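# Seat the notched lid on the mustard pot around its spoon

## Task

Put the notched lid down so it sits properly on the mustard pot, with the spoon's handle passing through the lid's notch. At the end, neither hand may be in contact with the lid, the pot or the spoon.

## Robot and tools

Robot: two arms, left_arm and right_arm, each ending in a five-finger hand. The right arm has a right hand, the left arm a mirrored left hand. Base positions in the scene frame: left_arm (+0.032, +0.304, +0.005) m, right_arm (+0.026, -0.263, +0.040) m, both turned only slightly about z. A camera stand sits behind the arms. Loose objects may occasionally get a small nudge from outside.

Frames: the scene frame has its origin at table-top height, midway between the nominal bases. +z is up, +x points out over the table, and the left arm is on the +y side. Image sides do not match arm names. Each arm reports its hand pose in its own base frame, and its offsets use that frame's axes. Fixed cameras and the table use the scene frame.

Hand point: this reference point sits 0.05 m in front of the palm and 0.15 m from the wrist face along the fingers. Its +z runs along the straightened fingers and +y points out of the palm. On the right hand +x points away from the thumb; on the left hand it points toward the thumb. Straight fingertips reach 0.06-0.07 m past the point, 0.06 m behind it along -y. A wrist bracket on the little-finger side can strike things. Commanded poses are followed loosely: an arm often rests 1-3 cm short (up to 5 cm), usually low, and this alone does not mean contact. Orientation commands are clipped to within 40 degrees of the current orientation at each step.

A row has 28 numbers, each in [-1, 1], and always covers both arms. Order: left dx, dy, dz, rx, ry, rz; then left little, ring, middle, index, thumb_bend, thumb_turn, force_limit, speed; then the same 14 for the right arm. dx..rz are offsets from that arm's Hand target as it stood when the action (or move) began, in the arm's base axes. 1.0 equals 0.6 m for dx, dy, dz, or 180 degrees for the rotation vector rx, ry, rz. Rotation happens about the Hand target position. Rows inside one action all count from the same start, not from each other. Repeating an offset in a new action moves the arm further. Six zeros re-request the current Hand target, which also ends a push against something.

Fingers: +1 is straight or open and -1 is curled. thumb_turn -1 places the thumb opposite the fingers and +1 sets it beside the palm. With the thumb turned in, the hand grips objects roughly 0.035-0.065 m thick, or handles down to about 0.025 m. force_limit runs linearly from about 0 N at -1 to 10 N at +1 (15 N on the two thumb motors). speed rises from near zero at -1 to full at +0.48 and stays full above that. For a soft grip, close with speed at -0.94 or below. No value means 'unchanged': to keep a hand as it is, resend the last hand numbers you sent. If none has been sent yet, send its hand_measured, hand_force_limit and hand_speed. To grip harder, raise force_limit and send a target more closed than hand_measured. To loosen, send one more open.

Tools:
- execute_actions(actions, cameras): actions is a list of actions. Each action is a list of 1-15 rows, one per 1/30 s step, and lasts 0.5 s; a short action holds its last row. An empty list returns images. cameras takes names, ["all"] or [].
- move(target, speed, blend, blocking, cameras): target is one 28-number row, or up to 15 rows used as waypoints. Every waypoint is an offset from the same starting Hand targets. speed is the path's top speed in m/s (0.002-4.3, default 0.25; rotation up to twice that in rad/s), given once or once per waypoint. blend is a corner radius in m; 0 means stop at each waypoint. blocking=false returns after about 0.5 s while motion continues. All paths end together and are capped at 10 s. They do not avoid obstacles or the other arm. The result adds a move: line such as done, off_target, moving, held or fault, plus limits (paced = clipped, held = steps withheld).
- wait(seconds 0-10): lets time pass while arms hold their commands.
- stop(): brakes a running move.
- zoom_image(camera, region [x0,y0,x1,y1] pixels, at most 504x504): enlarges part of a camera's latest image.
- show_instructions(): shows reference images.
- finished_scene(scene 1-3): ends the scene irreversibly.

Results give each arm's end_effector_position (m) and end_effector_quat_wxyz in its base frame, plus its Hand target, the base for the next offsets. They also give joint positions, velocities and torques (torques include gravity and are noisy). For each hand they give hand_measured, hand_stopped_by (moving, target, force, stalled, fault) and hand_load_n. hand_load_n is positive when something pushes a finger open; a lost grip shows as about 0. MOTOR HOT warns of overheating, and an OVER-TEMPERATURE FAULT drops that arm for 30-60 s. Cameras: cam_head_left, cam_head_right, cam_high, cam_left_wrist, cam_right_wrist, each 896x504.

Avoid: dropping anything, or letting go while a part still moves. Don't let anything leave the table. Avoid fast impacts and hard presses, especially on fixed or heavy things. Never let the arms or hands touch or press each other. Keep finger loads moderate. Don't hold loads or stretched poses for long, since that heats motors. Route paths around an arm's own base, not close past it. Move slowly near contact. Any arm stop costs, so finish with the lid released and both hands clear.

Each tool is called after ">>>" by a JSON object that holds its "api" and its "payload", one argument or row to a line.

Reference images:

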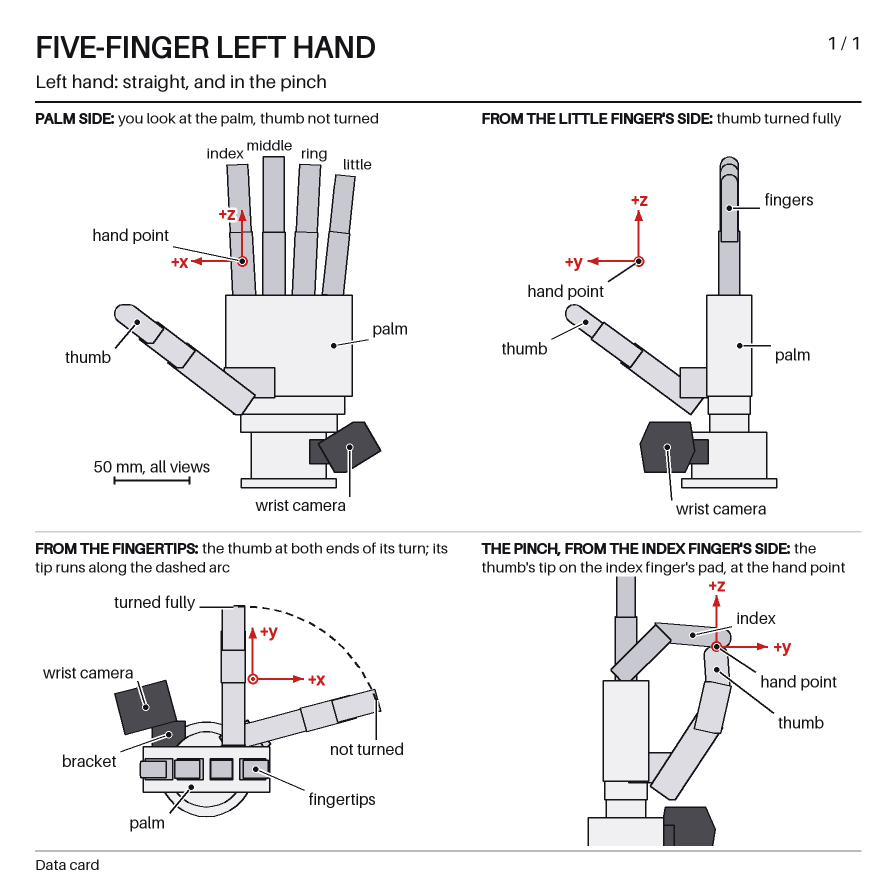

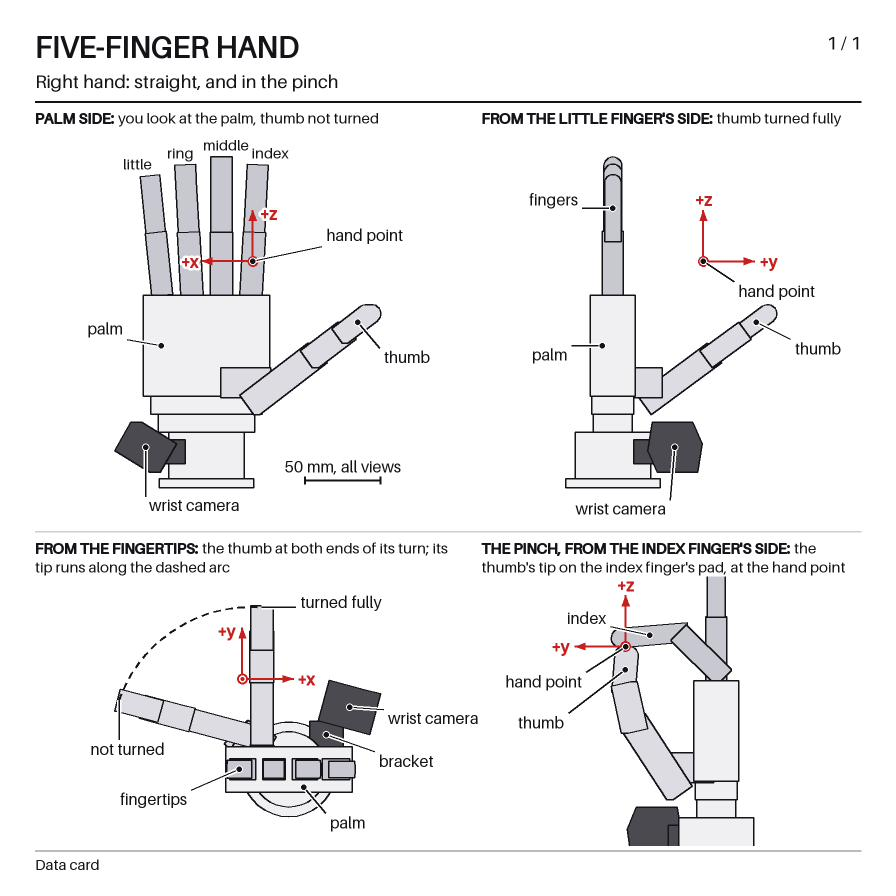

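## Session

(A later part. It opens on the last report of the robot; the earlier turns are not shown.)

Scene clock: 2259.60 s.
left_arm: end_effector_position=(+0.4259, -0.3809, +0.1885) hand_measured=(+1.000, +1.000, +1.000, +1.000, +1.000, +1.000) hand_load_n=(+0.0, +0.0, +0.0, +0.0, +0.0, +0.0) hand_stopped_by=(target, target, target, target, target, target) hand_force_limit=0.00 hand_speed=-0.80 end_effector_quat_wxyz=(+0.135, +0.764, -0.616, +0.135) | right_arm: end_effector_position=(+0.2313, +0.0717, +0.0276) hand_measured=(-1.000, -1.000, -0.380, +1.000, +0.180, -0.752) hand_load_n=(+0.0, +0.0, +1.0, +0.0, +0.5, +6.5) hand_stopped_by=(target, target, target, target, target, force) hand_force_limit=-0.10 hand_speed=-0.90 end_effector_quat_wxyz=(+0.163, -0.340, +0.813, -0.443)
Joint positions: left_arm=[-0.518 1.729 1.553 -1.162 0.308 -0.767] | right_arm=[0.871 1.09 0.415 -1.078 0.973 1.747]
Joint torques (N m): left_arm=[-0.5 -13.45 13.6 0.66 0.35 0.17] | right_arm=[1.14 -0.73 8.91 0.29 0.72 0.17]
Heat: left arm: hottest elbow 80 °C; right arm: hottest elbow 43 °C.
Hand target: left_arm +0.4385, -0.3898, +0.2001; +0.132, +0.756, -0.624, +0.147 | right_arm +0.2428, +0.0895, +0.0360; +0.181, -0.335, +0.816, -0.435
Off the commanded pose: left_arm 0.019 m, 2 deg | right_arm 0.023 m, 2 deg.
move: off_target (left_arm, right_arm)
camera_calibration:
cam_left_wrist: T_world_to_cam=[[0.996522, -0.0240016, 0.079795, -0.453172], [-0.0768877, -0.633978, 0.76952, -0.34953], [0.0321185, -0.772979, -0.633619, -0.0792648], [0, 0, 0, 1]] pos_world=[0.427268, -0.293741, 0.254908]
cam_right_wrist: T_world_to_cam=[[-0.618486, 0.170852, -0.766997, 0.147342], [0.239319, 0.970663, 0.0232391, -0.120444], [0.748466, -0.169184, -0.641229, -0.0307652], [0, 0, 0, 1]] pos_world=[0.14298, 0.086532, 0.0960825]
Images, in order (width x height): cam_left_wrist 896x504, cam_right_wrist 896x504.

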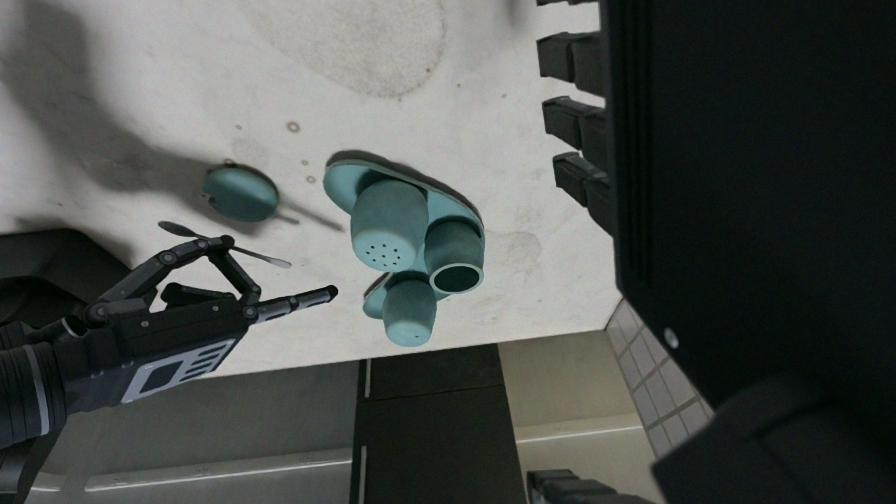

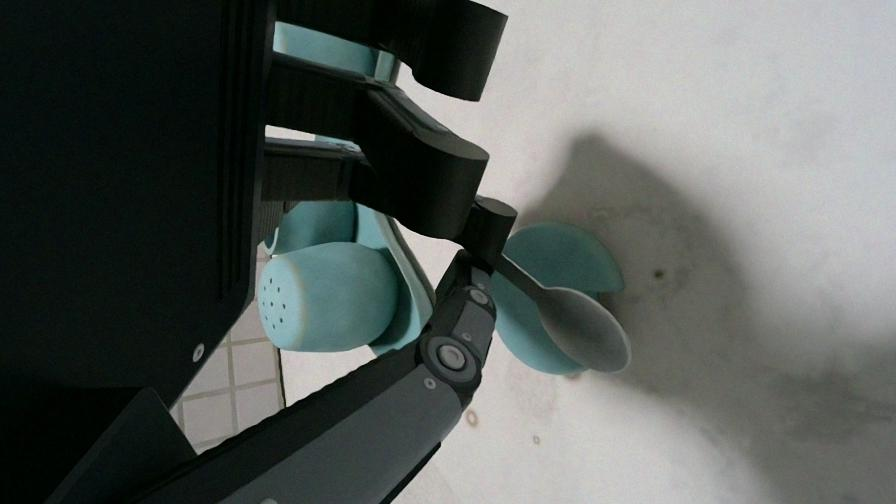

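>>> {"api": "move", "payload": {
  "target": [
    [0,0,0,0,0,0,1,1,1,1,1,1,0,-0.8,0.009,0.016,-0.047,0,0,0,-1,-1,-0.38,1,0.18,-0.98,-0.1,-0.9]
  ],
  "speed": 0.08,
  "cameras": ["cam_right_wrist","cam_left_wrist"]
}}

>>> {"api": "zoom_image", "payload": {
  "camera": "cam_left_wrist",
  "region": [160, 160, 360, 310]
}}

Scene clock: 2269.67 s.
left_arm: end_effector_position=(+0.4259, -0.3809, +0.1885) hand_measured=(+1.000, +1.000, +1.000, +1.000, +1.000, +1.000) hand_load_n=(+0.0, +0.0, +0.0, -0.5, +0.0, +0.0) hand_stopped_by=(target, target, target, target, target, target) hand_force_limit=0.00 hand_speed=-0.80 end_effector_quat_wxyz=(+0.135, +0.764, -0.616, +0.135) | right_arm: end_effector_position=(+0.2407, +0.0862, +0.0046) hand_measured=(-1.000, -1.000, -0.380, +1.000, +0.180, -0.752) hand_load_n=(+0.0, +0.0, +1.0, +0.0, +1.0, +6.5) hand_stopped_by=(target, target, target, target, target, force) hand_force_limit=-0.10 hand_speed=-0.90 end_effector_quat_wxyz=(+0.170, -0.337, +0.815, -0.441)
Joint positions: left_arm=[-0.518 1.729 1.553 -1.162 0.308 -0.767] | right_arm=[0.882 1.213 0.415 -0.954 0.973 1.765]
Joint torques (N m): left_arm=[-0.5 -13.45 13.59 0.65 0.35 0.17] | right_arm=[1.67 -2.08 7.2 0.23 0.65 0.17]
Heat: left arm: hottest elbow 80 °C; right arm: hottest elbow 43 °C.
Hand target: left_arm +0.4385, -0.3898, +0.2001; +0.132, +0.756, -0.624, +0.147 | right_arm +0.2482, +0.0991, +0.0077; +0.181, -0.335, +0.816, -0.435
Off the commanded pose: left_arm 0.019 m, 2 deg | right_arm 0.015 m, 1 deg.
move: off_target (left_arm, right_arm)
camera_calibration:
cam_left_wrist: T_world_to_cam=[[0.996522, -0.0240016, 0.079795, -0.453172], [-0.0768877, -0.633978, 0.76952, -0.34953], [0.0321185, -0.772979, -0.633619, -0.0792648], [0, 0, 0, 1]] pos_world=[0.427268, -0.293741, 0.254908]
cam_right_wrist: T_world_to_cam=[[-0.609584, 0.178786, -0.772297, 0.130307], [0.237836, 0.970602, 0.0369671, -0.135929], [0.756202, -0.161145, -0.634185, -0.0527842], [0, 0, 0, 1]] pos_world=[0.151677, 0.100129, 0.0721857]
Images, in order (width x height): cam_left_wrist 896x504, cam_right_wrist 896x504.

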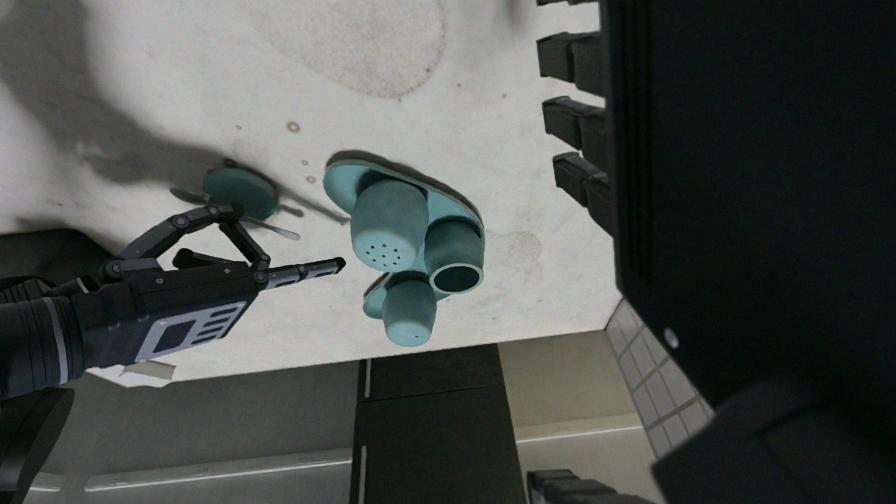

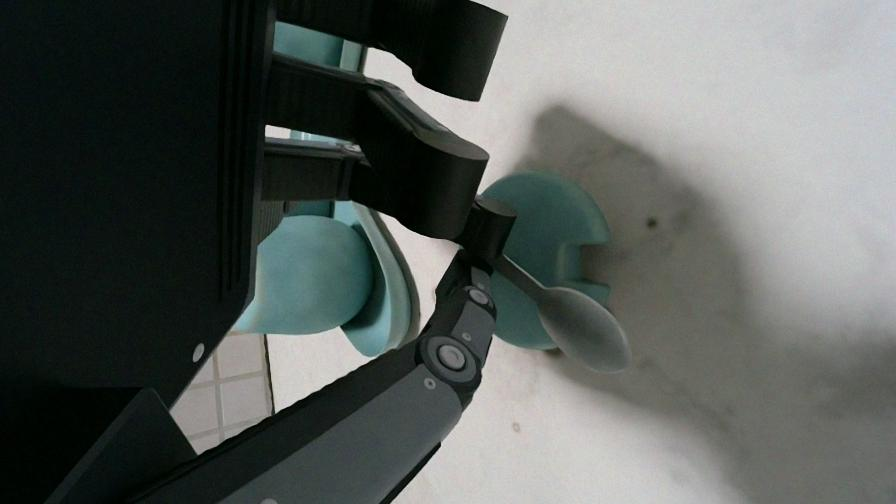

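Scaled by 2.520 from the camera's 896x504 image, which has a finer 1280x720 frame.

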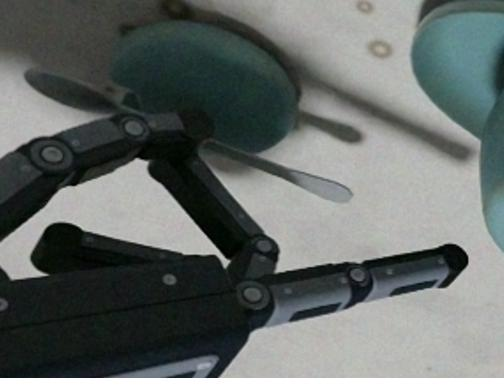

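>>> {"api": "move", "payload": {
  "target": [
    [0,0,0,0,0,0,1,1,1,1,1,1,0,-0.8,-0.001,0.0,-0.024,0,0,0,-1,-1,-0.38,1,0.18,-0.98,-0.1,-0.9]
  ],
  "speed": 0.05,
  "cameras": ["cam_right_wrist","cam_left_wrist"]
}}

>>> {"api": "zoom_image", "payload": {
  "camera": "cam_left_wrist",
  "region": [160, 160, 300, 265]
}}

Scene clock: 2281.23 s.
left_arm: end_effector_position=(+0.4259, -0.3809, +0.1885) hand_measured=(+1.000, +1.000, +1.000, +1.000, +1.000, +1.000) hand_load_n=(+0.0, +0.0, +0.0, +0.0, +0.0, +0.0) hand_stopped_by=(target, target, target, target, target, target) hand_force_limit=0.00 hand_speed=-0.80 end_effector_quat_wxyz=(+0.135, +0.764, -0.616, +0.135) | right_arm: end_effector_position=(+0.2465, +0.0921, -0.0035) hand_measured=(-1.000, -1.000, -0.380, +1.000, +0.180, -0.752) hand_load_n=(+0.0, +0.0, -0.5, +0.0, +1.0, +6.5) hand_stopped_by=(target, target, target, target, target, force) hand_force_limit=-0.10 hand_speed=-0.90 end_effector_quat_wxyz=(+0.177, -0.333, +0.816, -0.439)
Joint positions: left_arm=[-0.518 1.729 1.553 -1.162 0.308 -0.767] | right_arm=[0.882 1.256 0.415 -0.895 0.977 1.767]
Joint torques (N m): left_arm=[-0.5 -13.45 13.6 0.65 0.35 0.17] | right_arm=[0.73 -1.61 5.53 0.53 0.53 0.12]
Heat: left arm: hottest elbow 80 °C; right arm: hottest elbow 42 °C.
Hand target: left_arm +0.4385, -0.3898, +0.2001; +0.132, +0.756, -0.624, +0.147 | right_arm +0.2475, +0.0992, -0.0067; +0.181, -0.335, +0.816, -0.435
Off the commanded pose: left_arm 0.019 m, 2 deg | right_arm 0.008 m, 1 deg.
move: off_target (left_arm)
camera_calibration:
cam_left_wrist: T_world_to_cam=[[0.996522, -0.0240016, 0.079795, -0.453172], [-0.0768877, -0.633978, 0.76952, -0.34953], [0.0321185, -0.772979, -0.633619, -0.0792648], [0, 0, 0, 1]] pos_world=[0.427268, -0.293741, 0.254908]
cam_right_wrist: T_world_to_cam=[[-0.598688, 0.18694, -0.778862, 0.122988], [0.237446, 0.970096, 0.0503219, -0.142478], [0.764978, -0.154811, -0.625173, -0.0639395], [0, 0, 0, 1]] pos_world=[0.156375, 0.105328, 0.0629873]
Images, in order (width x height): cam_left_wrist 896x504, cam_right_wrist 896x504.

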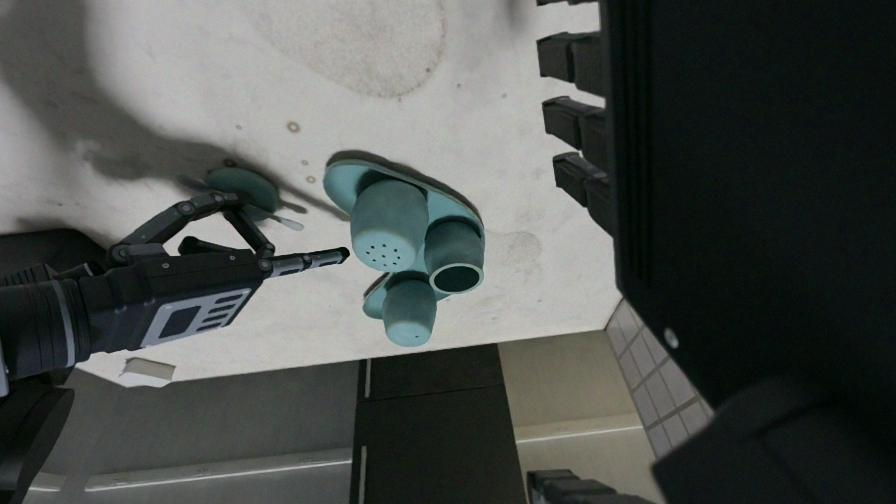

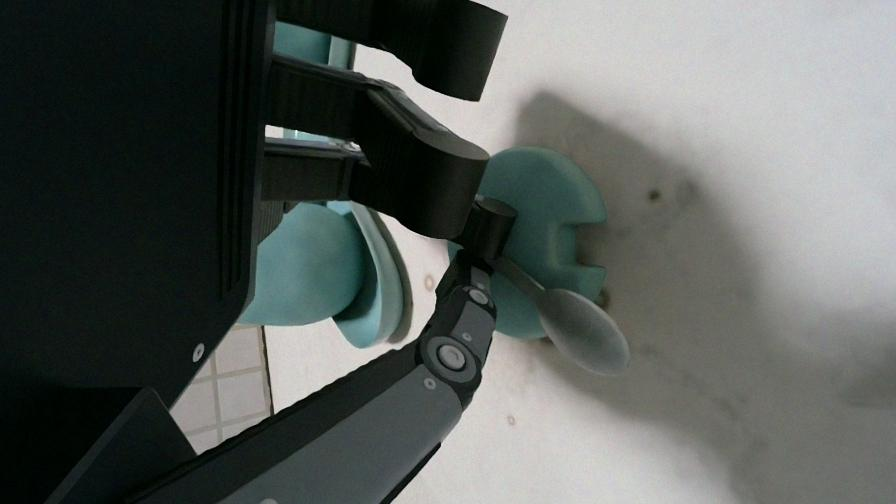

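Scaled by 3.600 from the camera's 896x504 image, which has a finer 1280x720 frame.

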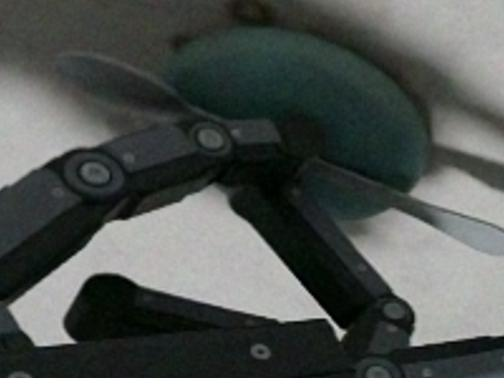

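>>> {"api": "move", "payload": {
  "target": [
    [0,0,0,0,0,0,1,1,1,1,1,1,0,-0.8,-0.009,-0.006,-0.018,0,0,0,-1,-1,-0.38,1,0.18,-0.98,-0.1,-0.9]
  ],
  "speed": 0.05,
  "cameras": ["cam_right_wrist","cam_left_wrist"]
}}

>>> {"api": "zoom_image", "payload": {
  "camera": "cam_left_wrist",
  "region": [160, 160, 300, 265]
}}

Scene clock: 2290.13 s.
left_arm: end_effector_position=(+0.4259, -0.3809, +0.1885) hand_measured=(+1.000, +1.000, +1.000, +1.000, +1.000, +1.000) hand_load_n=(+0.0, +0.0, +0.0, +0.0, +0.0, +0.0) hand_stopped_by=(target, target, target, target, target, target) hand_force_limit=0.00 hand_speed=-0.80 end_effector_quat_wxyz=(+0.135, +0.764, -0.616, +0.135) | right_arm: end_effector_position=(+0.2510, +0.0962, -0.0039) hand_measured=(-1.000, -1.000, -0.380, +1.000, +0.180, -0.752) hand_load_n=(+0.0, +0.0, -2.5, +0.0, +1.5, +7.0) hand_stopped_by=(target, target, target, target, target, force) hand_force_limit=-0.10 hand_speed=-0.90 end_effector_quat_wxyz=(+0.190, -0.325, +0.816, -0.438)
Joint positions: left_arm=[-0.518 1.729 1.553 -1.162 0.308 -0.767] | right_arm=[0.887 1.268 0.415 -0.87 0.988 1.782]
Joint torques (N m): left_arm=[-0.5 -13.45 13.59 0.65 0.35 0.17] | right_arm=[1.9 -0.62 3.73 0.83 0.07 0.2]
Heat: left arm: hottest elbow 80 °C; right arm: hottest elbow 41 °C.
Hand target: left_arm +0.4385, -0.3898, +0.2001; +0.132, +0.756, -0.624, +0.147 | right_arm +0.2422, +0.0954, -0.0175; +0.181, -0.335, +0.816, -0.435
Off the commanded pose: left_arm 0.019 m, 2 deg | right_arm 0.016 m, 2 deg.
move: off_target (left_arm, right_arm)
camera_calibration:
cam_left_wrist: T_world_to_cam=[[0.996522, -0.0240016, 0.079795, -0.453172], [-0.0768877, -0.633978, 0.76952, -0.34953], [0.0321185, -0.772979, -0.633619, -0.0792648], [0, 0, 0, 1]] pos_world=[0.427268, -0.293741, 0.254908]
cam_right_wrist: T_world_to_cam=[[-0.577575, 0.198092, -0.791938, 0.118196], [0.237423, 0.968938, 0.0692096, -0.147336], [0.781049, -0.14805, -0.606666, -0.0717285], [0, 0, 0, 1]] pos_world=[0.159271, 0.108726, 0.0602854]
Images, in order (width x height): cam_left_wrist 896x504, cam_right_wrist 896x504.

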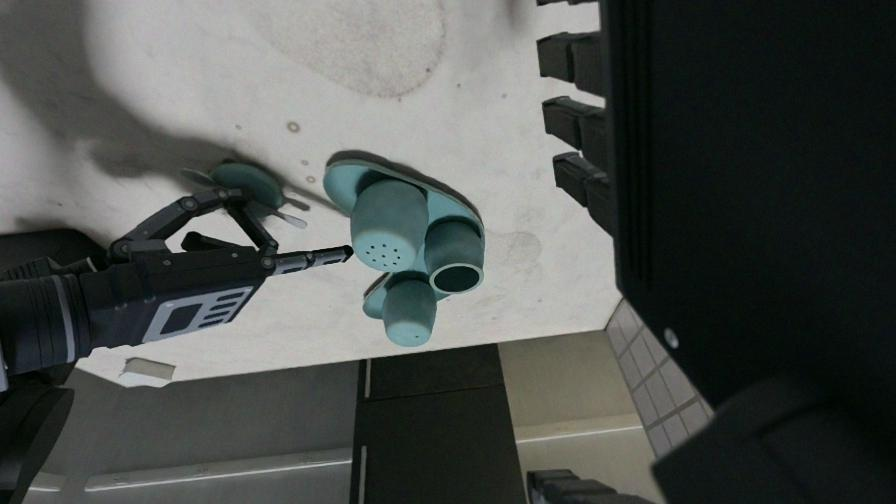

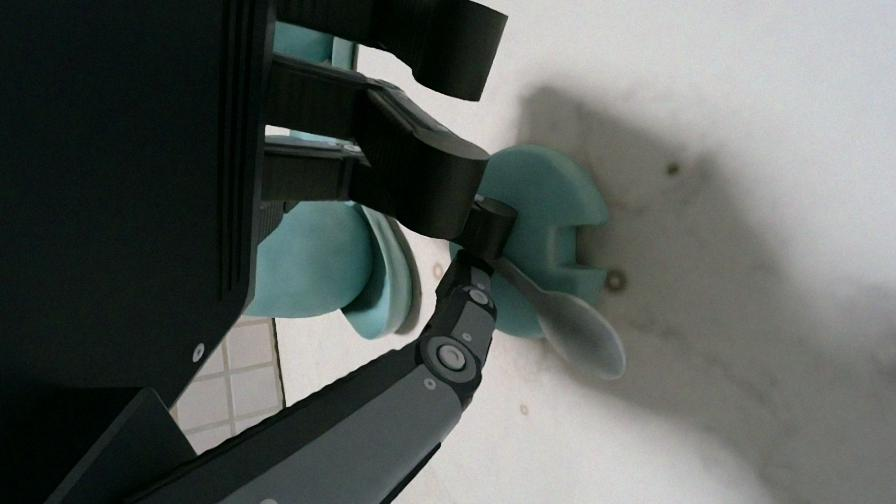

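Scaled by 3.600 from the camera's 896x504 image, which has a finer 1280x720 frame.

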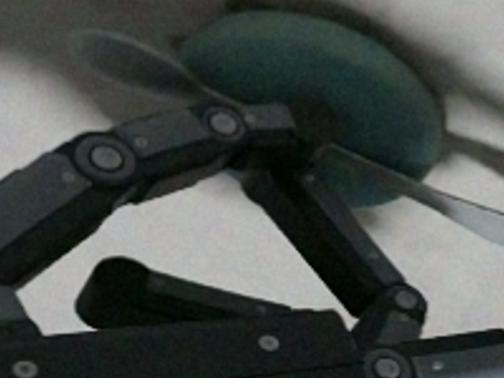

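>>> {"api": "move", "payload": {
  "target": [
    [0,0,0,0,0,0,1,1,1,1,1,1,0,-0.8,0.008,0.002,0.012,0,0,0,-1,-1,-0.38,1,0.18,-0.5,-0.1,-0.7]
  ],
  "speed": 0.05,
  "cameras": ["cam_right_wrist","cam_left_wrist"]
}}

>>> {"api": "zoom_image", "payload": {
  "camera": "cam_left_wrist",
  "region": [160, 160, 300, 265]
}}

Scene clock: 2297.53 s.
left_arm: end_effector_position=(+0.4259, -0.3809, +0.1885) hand_measured=(+1.000, +1.000, +1.000, +1.000, +1.000, +1.000) hand_load_n=(+0.0, +0.0, +0.0, +0.0, +0.0, +0.0) hand_stopped_by=(target, target, target, target, target, target) hand_force_limit=0.00 hand_speed=-0.80 end_effector_quat_wxyz=(+0.135, +0.764, -0.616, +0.135) | right_arm: end_effector_position=(+0.2509, +0.0963, -0.0040) hand_measured=(-1.000, -1.000, -0.380, +1.000, +0.180, -0.500) hand_load_n=(+0.0, +0.0, -2.0, +0.0, +0.0, +0.0) hand_stopped_by=(target, target, target, target, target, target) hand_force_limit=-0.10 hand_speed=-0.70 end_effector_quat_wxyz=(+0.190, -0.325, +0.816, -0.438)
Joint positions: left_arm=[-0.518 1.729 1.553 -1.162 0.308 -0.767] | right_arm=[0.887 1.268 0.415 -0.869 0.988 1.781]
Joint torques (N m): left_arm=[-0.5 -13.45 13.57 0.65 0.35 0.17] | right_arm=[0.56 -2.08 4.79 0.29 0.13 -0.03]
Heat: left arm: hottest elbow 80 °C; right arm: hottest elbow 41 °C.
Hand target: left_arm +0.4385, -0.3898, +0.2001; +0.132, +0.756, -0.624, +0.147 | right_arm +0.2469, +0.0967, -0.0103; +0.181, -0.335, +0.816, -0.435
Off the commanded pose: left_arm 0.019 m, 2 deg | right_arm 0.007 m, 2 deg.
move: off_target (left_arm)
camera_calibration:
cam_left_wrist: T_world_to_cam=[[0.996522, -0.0240016, 0.079795, -0.453172], [-0.0768877, -0.633978, 0.76952, -0.34953], [0.0321185, -0.772979, -0.633619, -0.0792648], [0, 0, 0, 1]] pos_world=[0.427268, -0.293741, 0.254908]
cam_right_wrist: T_world_to_cam=[[-0.578274, 0.197588, -0.791554, 0.118319], [0.23686, 0.9691, 0.0688675, -0.14734], [0.780703, -0.147664, -0.607206, -0.0716678], [0, 0, 0, 1]] pos_world=[0.159271, 0.108826, 0.0602856]
Images, in order (width x height): cam_left_wrist 896x504, cam_right_wrist 896x504.

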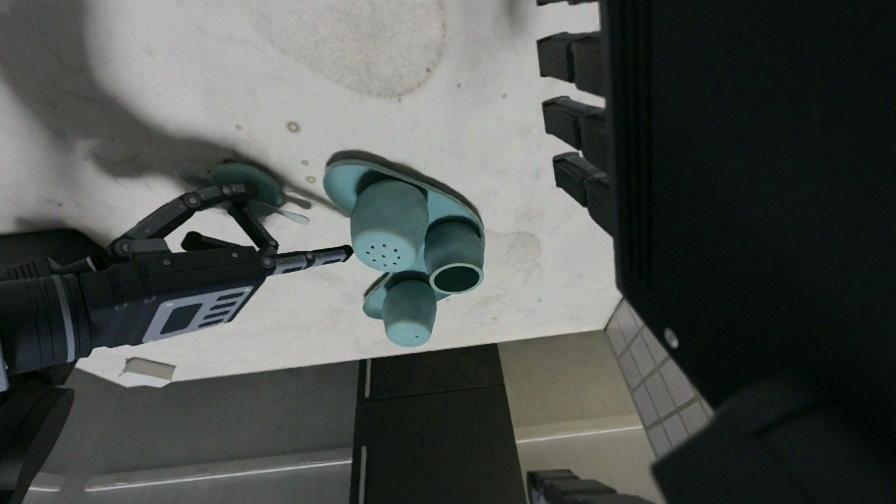

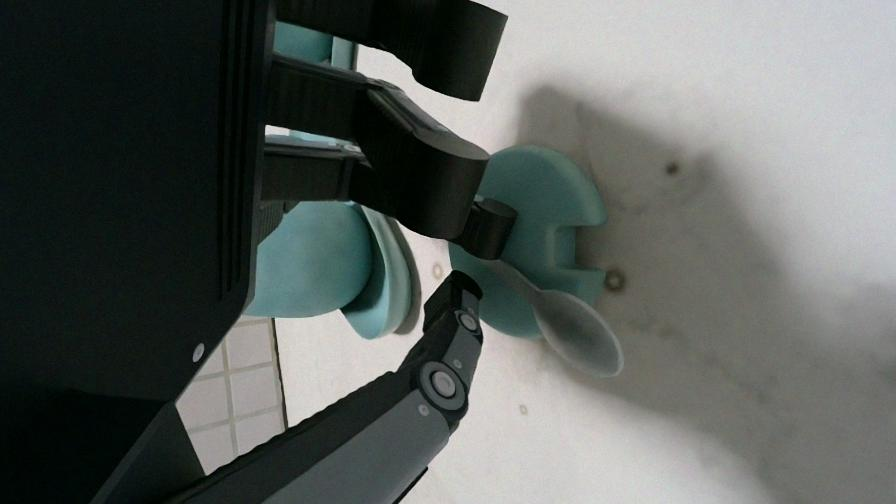

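Scaled by 3.600 from the camera's 896x504 image, which has a finer 1280x720 frame.

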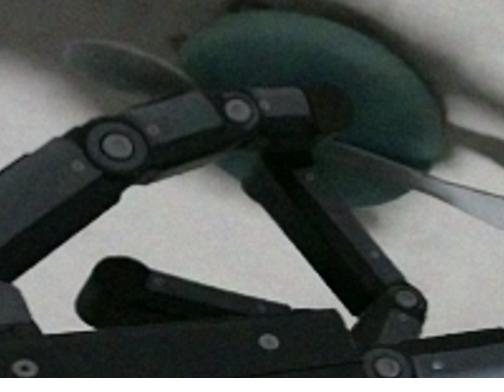

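>>> {"api": "move", "payload": {
  "target": [
    [0,0,0,0,0,0,1,1,1,1,1,1,0,-0.8,0.003,-0.003,0.03,0,0,0,-1,-1,-0.38,1,0.18,-0.3,-0.1,-0.5],
    [0,0,0,0,0,0,1,1,1,1,1,1,0,-0.8,0.003,-0.003,0.12,0,0,0,-1,-1,-0.38,1,0.5,-0.3,-0.1,-0.5]
  ],
  "speed": [0.04, 0.1],
  "cameras": ["cam_right_wrist","cam_left_wrist"]
}}

>>> {"api": "zoom_image", "payload": {
  "camera": "cam_left_wrist",
  "region": [160, 160, 340, 295]
}}

Scene clock: 2305.93 s.
left_arm: end_effector_position=(+0.4259, -0.3809, +0.1885) hand_measured=(+1.000, +1.000, +1.000, +1.000, +1.000, +1.000) hand_load_n=(+0.0, +0.0, +0.0, +0.0, +0.0, +0.0) hand_stopped_by=(target, target, target, target, target, target) hand_force_limit=0.00 hand_speed=-0.80 end_effector_quat_wxyz=(+0.135, +0.764, -0.616, +0.135) | right_arm: end_effector_position=(+0.2385, +0.0843, +0.0479) hand_measured=(-1.000, -1.000, -0.380, +1.000, +0.500, -0.300) hand_load_n=(+0.0, +0.0, +0.0, +0.0, +0.0, +0.0) hand_stopped_by=(target, target, target, target, target, target) hand_force_limit=-0.10 hand_speed=-0.50 end_effector_quat_wxyz=(+0.168, -0.347, +0.809, -0.443)
Joint positions: left_arm=[-0.518 1.729 1.553 -1.162 0.308 -0.767] | right_arm=[0.885 1.078 0.472 -1.142 0.977 1.739]
Joint torques (N m): left_arm=[-0.5 -13.45 13.6 0.65 0.35 0.17] | right_arm=[-0.5 -2.37 9.44 -0.35 0.58 0.12]
Heat: left arm: hottest elbow 80 °C; right arm: hottest elbow 40 °C.
Hand target: left_arm +0.4385, -0.3898, +0.2001; +0.132, +0.756, -0.624, +0.147 | right_arm +0.2488, +0.0949, +0.0618; +0.181, -0.335, +0.816, -0.435
Off the commanded pose: left_arm 0.019 m, 2 deg | right_arm 0.020 m, 2 deg.
move: off_target (left_arm, right_arm); target 2's new numbers were sent with right_arm's hand 0.020 m and 2 deg from that target
camera_calibration:
cam_left_wrist: T_world_to_cam=[[0.996522, -0.0240016, 0.079795, -0.453172], [-0.0768877, -0.633978, 0.76952, -0.34953], [0.0321185, -0.772979, -0.633619, -0.0792648], [0, 0, 0, 1]] pos_world=[0.427268, -0.293741, 0.254908]
cam_right_wrist: T_world_to_cam=[[-0.619618, 0.156908, -0.76906, 0.166767], [0.220485, 0.975157, 0.0213164, -0.130597], [0.7533, -0.156358, -0.638821, -0.0234158], [0, 0, 0, 1]] pos_world=[0.149766, 0.0975243, 0.116079]
Images, in order (width x height): cam_left_wrist 896x504, cam_right_wrist 896x504.

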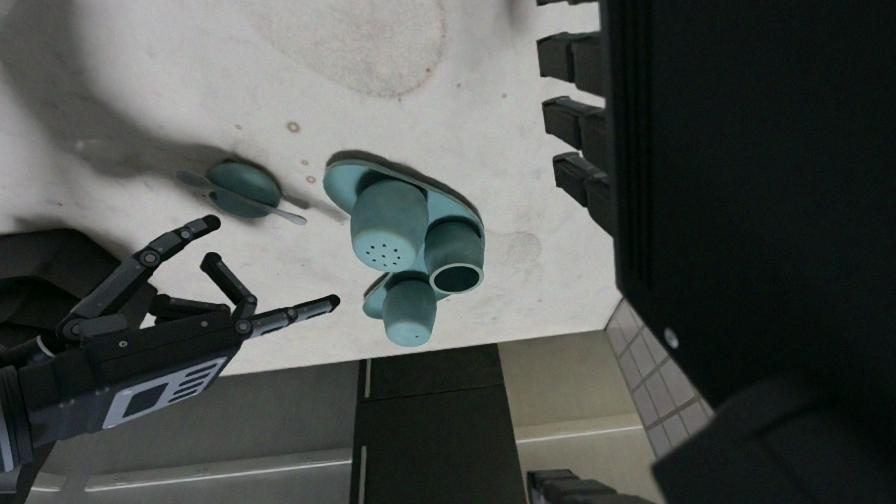

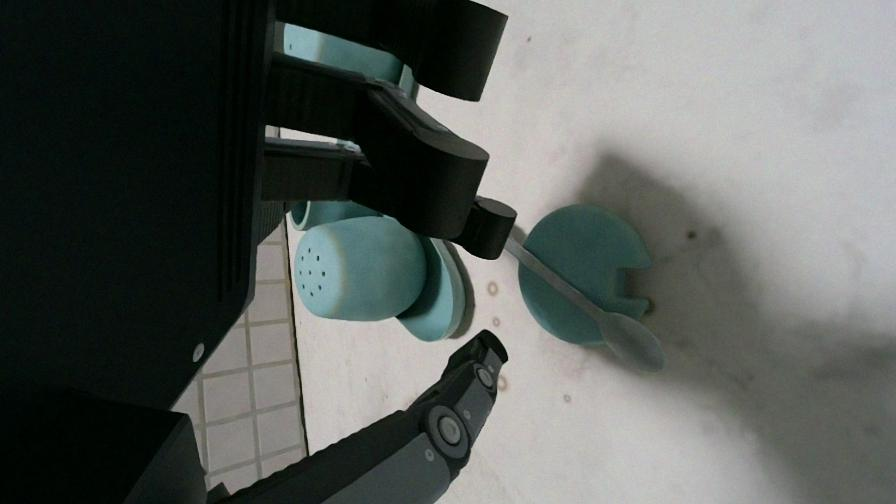

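Scaled by 2.800 from the camera's 896x504 image, which has a finer 1280x720 frame.

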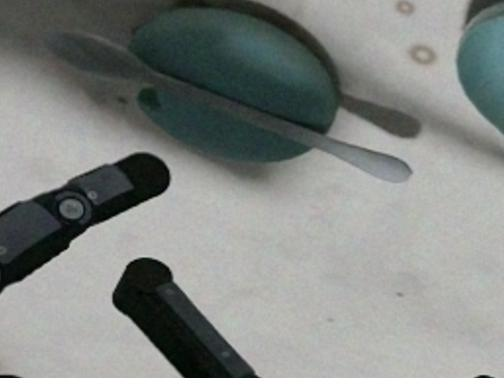

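>>> {"api": "move", "payload": {
  "target": [
    [0,0,0,0,0,0,1,1,1,1,1,1,0,-0.8,0,0,0.06,0,0,0,-1,-1,-0.26,1,1,-0.3,-0.1,0],
    [0,0,0,0,0,0,1,1,1,1,1,1,0,-0.8,0.02,-0.01,0.06,0,0,0.25,-1,-1,-0.26,-0.26,1,-1,-0.1,0],
    [0,0,0,0,0,0,1,1,1,1,1,1,0,-0.8,0.034,-0.02,0.02,0,0,0.5,-1,-1,-0.26,-0.26,0.6,-1,-0.1,0]
  ],
  "speed": [0.1, 0.3, 0.3],
  "cameras": ["cam_right_wrist","cam_left_wrist"]
}}

>>> {"api": "zoom_image", "payload": {
  "camera": "cam_left_wrist",
  "region": [160, 160, 340, 295]
}}

Scene clock: 2348.20 s.
left_arm: end_effector_position=(+0.4259, -0.3809, +0.1885) hand_measured=(+1.000, +1.000, +1.000, +1.000, +1.000, +1.000) hand_load_n=(+0.0, +0.0, +0.0, +0.0, +0.0, +0.0) hand_stopped_by=(target, target, target, target, target, target) hand_force_limit=0.00 hand_speed=-0.80 end_effector_quat_wxyz=(+0.135, +0.764, -0.616, +0.135) | right_arm: end_effector_position=(+0.2530, +0.0892, +0.0571) hand_measured=(-1.000, -1.000, -0.260, -0.260, +0.600, -1.000) hand_load_n=(+0.0, +0.0, +0.0, +0.0, +0.0, +0.0) hand_stopped_by=(target, target, target, target, target, target) hand_force_limit=-0.10 hand_speed=0.00 end_effector_quat_wxyz=(-0.434, +0.816, -0.343, +0.165)
Joint positions: left_arm=[-0.518 1.729 1.553 -1.162 0.308 -0.767] | right_arm=[-0.128 0.79 0.314 -0.385 -0.725 -0.624]
Joint torques (N m): left_arm=[-0.5 -13.39 13.59 0.66 0.35 0.17] | right_arm=[-1.38 -0.09 11.71 0.9 -0.38 0.04]
Heat: left arm: hottest elbow 80 °C; right arm: hottest elbow 42 °C.
Hand target: left_arm +0.4385, -0.3898, +0.2001; +0.132, +0.756, -0.624, +0.147 | right_arm +0.2693, +0.0830, +0.0739; -0.436, +0.814, -0.340, +0.180
Off the commanded pose: left_arm 0.019 m, 2 deg | right_arm 0.024 m, 2 deg.
move: off_target (left_arm, right_arm); target 3's new numbers were sent with right_arm's hand 0.024 m and 2 deg from that target
camera_calibration:
cam_left_wrist: T_world_to_cam=[[0.996522, -0.0240016, 0.079795, -0.453172], [-0.0768877, -0.633978, 0.76952, -0.34953], [0.0321185, -0.772979, -0.633619, -0.0792648], [0, 0, 0, 1]] pos_world=[0.427268, -0.293741, 0.254908]
cam_right_wrist: T_world_to_cam=[[-0.204482, -0.595951, -0.776549, 0.144591], [-0.97157, 0.220272, 0.0867906, 0.226404], [0.119329, 0.772219, -0.62405, 0.0489985], [0, 0, 0, 1]] pos_world=[0.243687, -0.00153901, 0.12321]
Images, in order (width x height): cam_left_wrist 896x504, cam_right_wrist 896x504.

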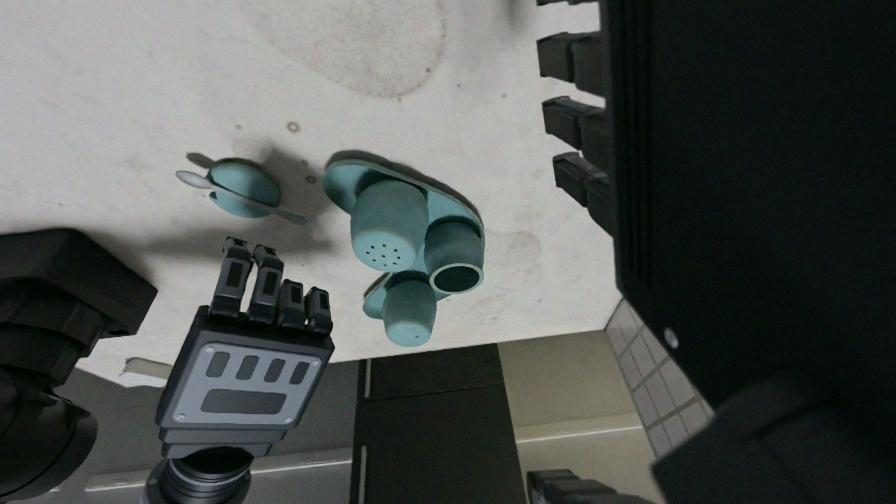

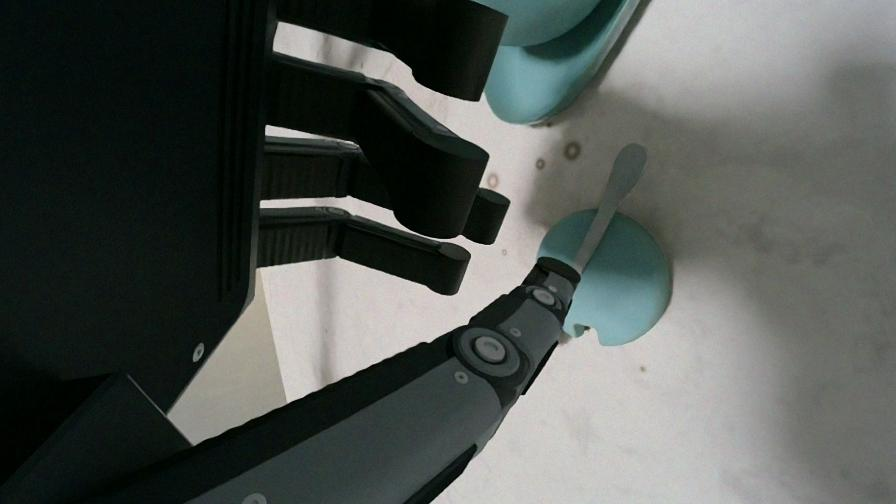

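Scaled by 2.800 from the camera's 896x504 image, which has a finer 1280x720 frame.

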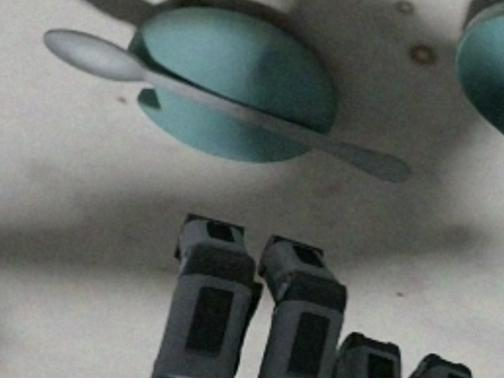

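>>> {"api": "move", "payload": {
  "target": [
    [0,0,0,0,0,0,1,1,1,1,1,1,0,-0.8,0.011,-0.0117,-0.113,0,0,0,-1,-1,-0.26,-0.26,0.6,-1,-0.1,0]
  ],
  "speed": 0.1,
  "cameras": ["cam_right_wrist","cam_left_wrist"]
}}

>>> {"api": "zoom_image", "payload": {
  "camera": "cam_left_wrist",
  "region": [160, 160, 340, 295]
}}

Scene clock: 2365.03 s.
left_arm: end_effector_position=(+0.4259, -0.3809, +0.1885) hand_measured=(+1.000, +1.000, +1.000, +1.000, +1.000, +1.000) hand_load_n=(+0.0, +0.0, +0.0, +0.0, +0.0, +0.0) hand_stopped_by=(target, target, target, target, target, target) hand_force_limit=0.00 hand_speed=-0.80 end_effector_quat_wxyz=(+0.135, +0.764, -0.616, +0.135) | right_arm: end_effector_position=(+0.2783, +0.0784, +0.0123) hand_measured=(-1.000, -1.000, -0.260, -0.260, +0.600, -1.000) hand_load_n=(-0.5, +0.0, +0.0, +0.0, +0.0, +0.0) hand_stopped_by=(target, target, target, target, target, target) hand_force_limit=-0.10 hand_speed=0.00 end_effector_quat_wxyz=(-0.437, +0.814, -0.336, +0.181)
Joint positions: left_arm=[-0.518 1.729 1.553 -1.162 0.308 -0.767] | right_arm=[-0.161 1.042 0.27 -0.077 -0.745 -0.658]
Joint torques (N m): left_arm=[-0.5 -13.45 13.59 0.65 0.35 0.17] | right_arm=[-1.03 -0.38 5.97 1.98 -0.44 0.06]
Heat: left arm: hottest elbow 80 °C; right arm: hottest elbow 42 °C.
Hand target: left_arm +0.4385, -0.3898, +0.2001; +0.132, +0.756, -0.624, +0.147 | right_arm +0.2758, +0.0760, +0.0060; -0.436, +0.814, -0.340, +0.180
Off the commanded pose: left_arm 0.019 m, 2 deg | right_arm 0.007 m, 1 deg.
move: off_target (left_arm)
camera_calibration:
cam_left_wrist: T_world_to_cam=[[0.996522, -0.0240016, 0.079795, -0.453172], [-0.0768877, -0.633978, 0.76952, -0.34953], [0.0321185, -0.772979, -0.633619, -0.0792648], [0, 0, 0, 1]] pos_world=[0.427268, -0.293741, 0.254908]
cam_right_wrist: T_world_to_cam=[[-0.178538, -0.600583, -0.779374, 0.101813], [-0.973667, 0.221965, 0.0520004, 0.258095], [0.141763, 0.768135, -0.624397, 0.0204336], [0, 0, 0, 1]] pos_world=[0.266579, -0.0118368, 0.0786878]
Images, in order (width x height): cam_left_wrist 896x504, cam_right_wrist 896x504.

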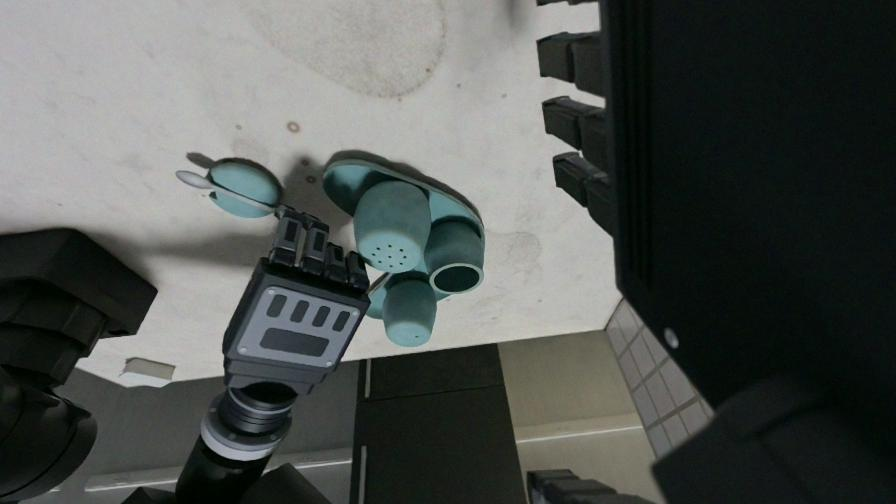

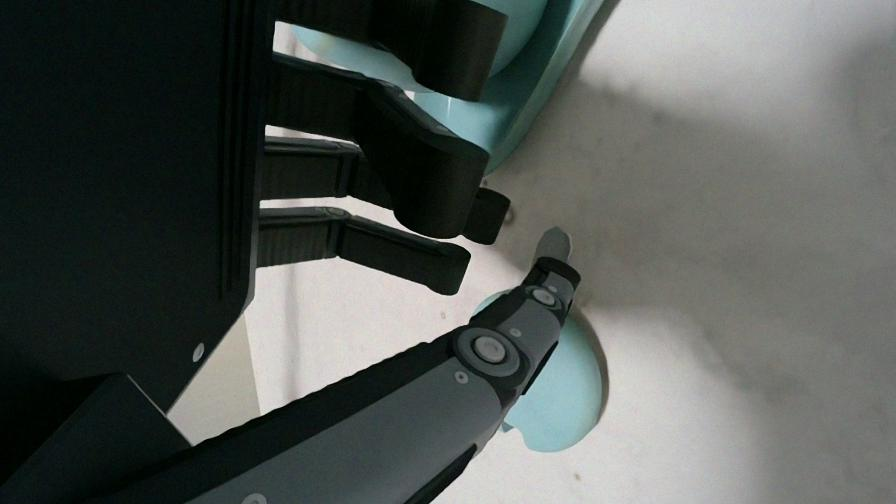

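Scaled by 2.800 from the camera's 896x504 image, which has a finer 1280x720 frame.

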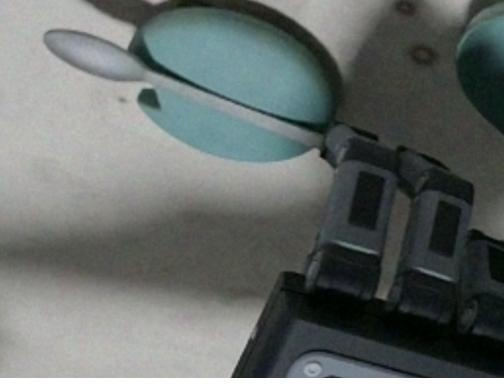

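>>> {"api": "move", "payload": {
  "target": [
    [0,0,0,0,0,0,1,1,1,1,1,1,0,-0.8,0.009,0.002,-0.024,0,0,0,-1,-1,-0.26,-0.34,0.6,-1,-0.1,-0.3]
  ],
  "speed": 0.06,
  "cameras": ["cam_right_wrist","cam_left_wrist"]
}}

>>> {"api": "zoom_image", "payload": {
  "camera": "cam_right_wrist",
  "region": [380, 180, 620, 380]
}}

>>> {"api": "zoom_image", "payload": {
  "camera": "cam_left_wrist",
  "region": [160, 160, 340, 295]
}}

Scene clock: 2386.60 s.
left_arm: end_effector_position=(+0.4259, -0.3809, +0.1885) hand_measured=(+1.000, +1.000, +1.000, +1.000, +1.000, +1.000) hand_load_n=(+0.0, +0.0, +0.0, +0.0, +0.0, +0.0) hand_stopped_by=(target, target, target, target, target, target) hand_force_limit=0.00 hand_speed=-0.80 end_effector_quat_wxyz=(+0.135, +0.764, -0.616, +0.135) | right_arm: end_effector_position=(+0.2849, +0.0770, -0.0022) hand_measured=(-1.000, -1.000, -0.260, -0.340, +0.600, -1.000) hand_load_n=(+0.0, +0.0, +0.0, +0.0, +0.0, +0.0) hand_stopped_by=(target, target, target, target, target, target) hand_force_limit=-0.10 hand_speed=-0.30 end_effector_quat_wxyz=(-0.437, +0.814, -0.334, +0.184)
Joint positions: left_arm=[-0.518 1.729 1.553 -1.162 0.308 -0.767] | right_arm=[-0.161 1.13 0.261 0.026 -0.743 -0.658]
Joint torques (N m): left_arm=[-0.5 -13.39 13.6 0.65 0.35 0.17] | right_arm=[0.38 -0.5 5.42 1.83 -0.26 0.13]
Heat: left arm: hottest elbow 80 °C; right arm: hottest elbow 41 °C.
Hand target: left_arm +0.4385, -0.3898, +0.2001; +0.132, +0.756, -0.624, +0.147 | right_arm +0.2812, +0.0772, -0.0083; -0.436, +0.814, -0.340, +0.180
Off the commanded pose: left_arm 0.019 m, 2 deg | right_arm 0.007 m, 1 deg.
move: off_target (left_arm)
camera_calibration:
cam_left_wrist: T_world_to_cam=[[0.996522, -0.0240016, 0.079795, -0.453172], [-0.0768877, -0.633978, 0.76952, -0.34953], [0.0321185, -0.772979, -0.633619, -0.0792648], [0, 0, 0, 1]] pos_world=[0.427268, -0.293741, 0.254908]
cam_right_wrist: T_world_to_cam=[[-0.174338, -0.602525, -0.778826, 0.0897505], [-0.973656, 0.223535, 0.0450167, 0.265435], [0.146971, 0.766156, -0.625623, 0.010283], [0, 0, 0, 1]] pos_world=[0.272578, -0.0131353, 0.0643843]
Images, in order (width x height): cam_left_wrist 896x504, cam_right_wrist 896x504.

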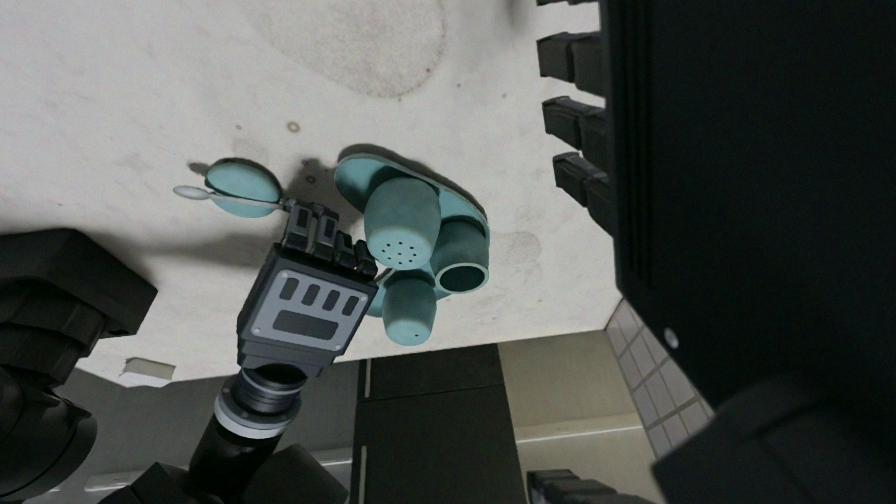

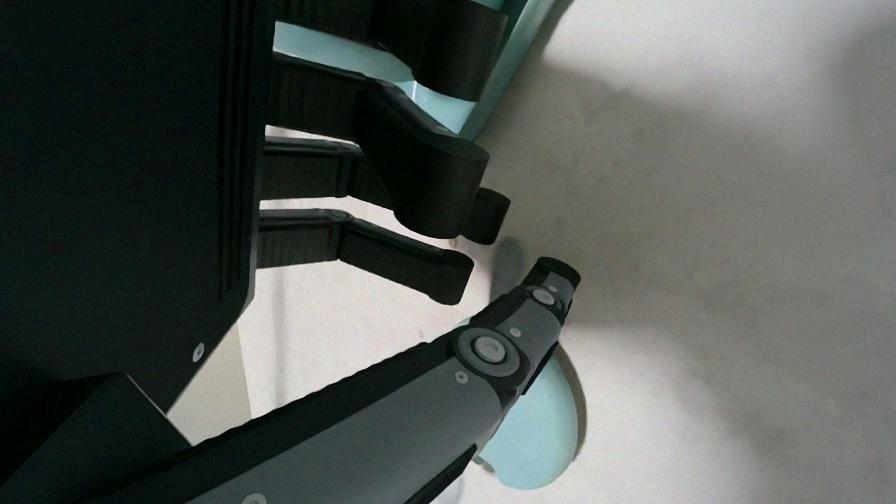

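Scaled by 2.100 from the camera's 896x504 image, which has a finer 1280x720 frame.

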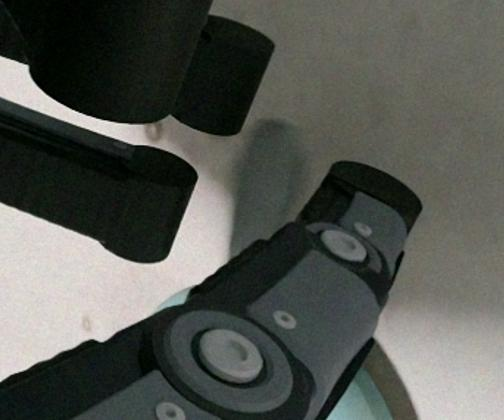

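Scaled by 2.800 from the camera's 896x504 image, which has a finer 1280x720 frame.

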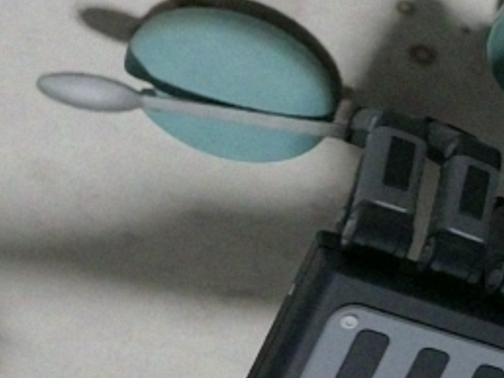

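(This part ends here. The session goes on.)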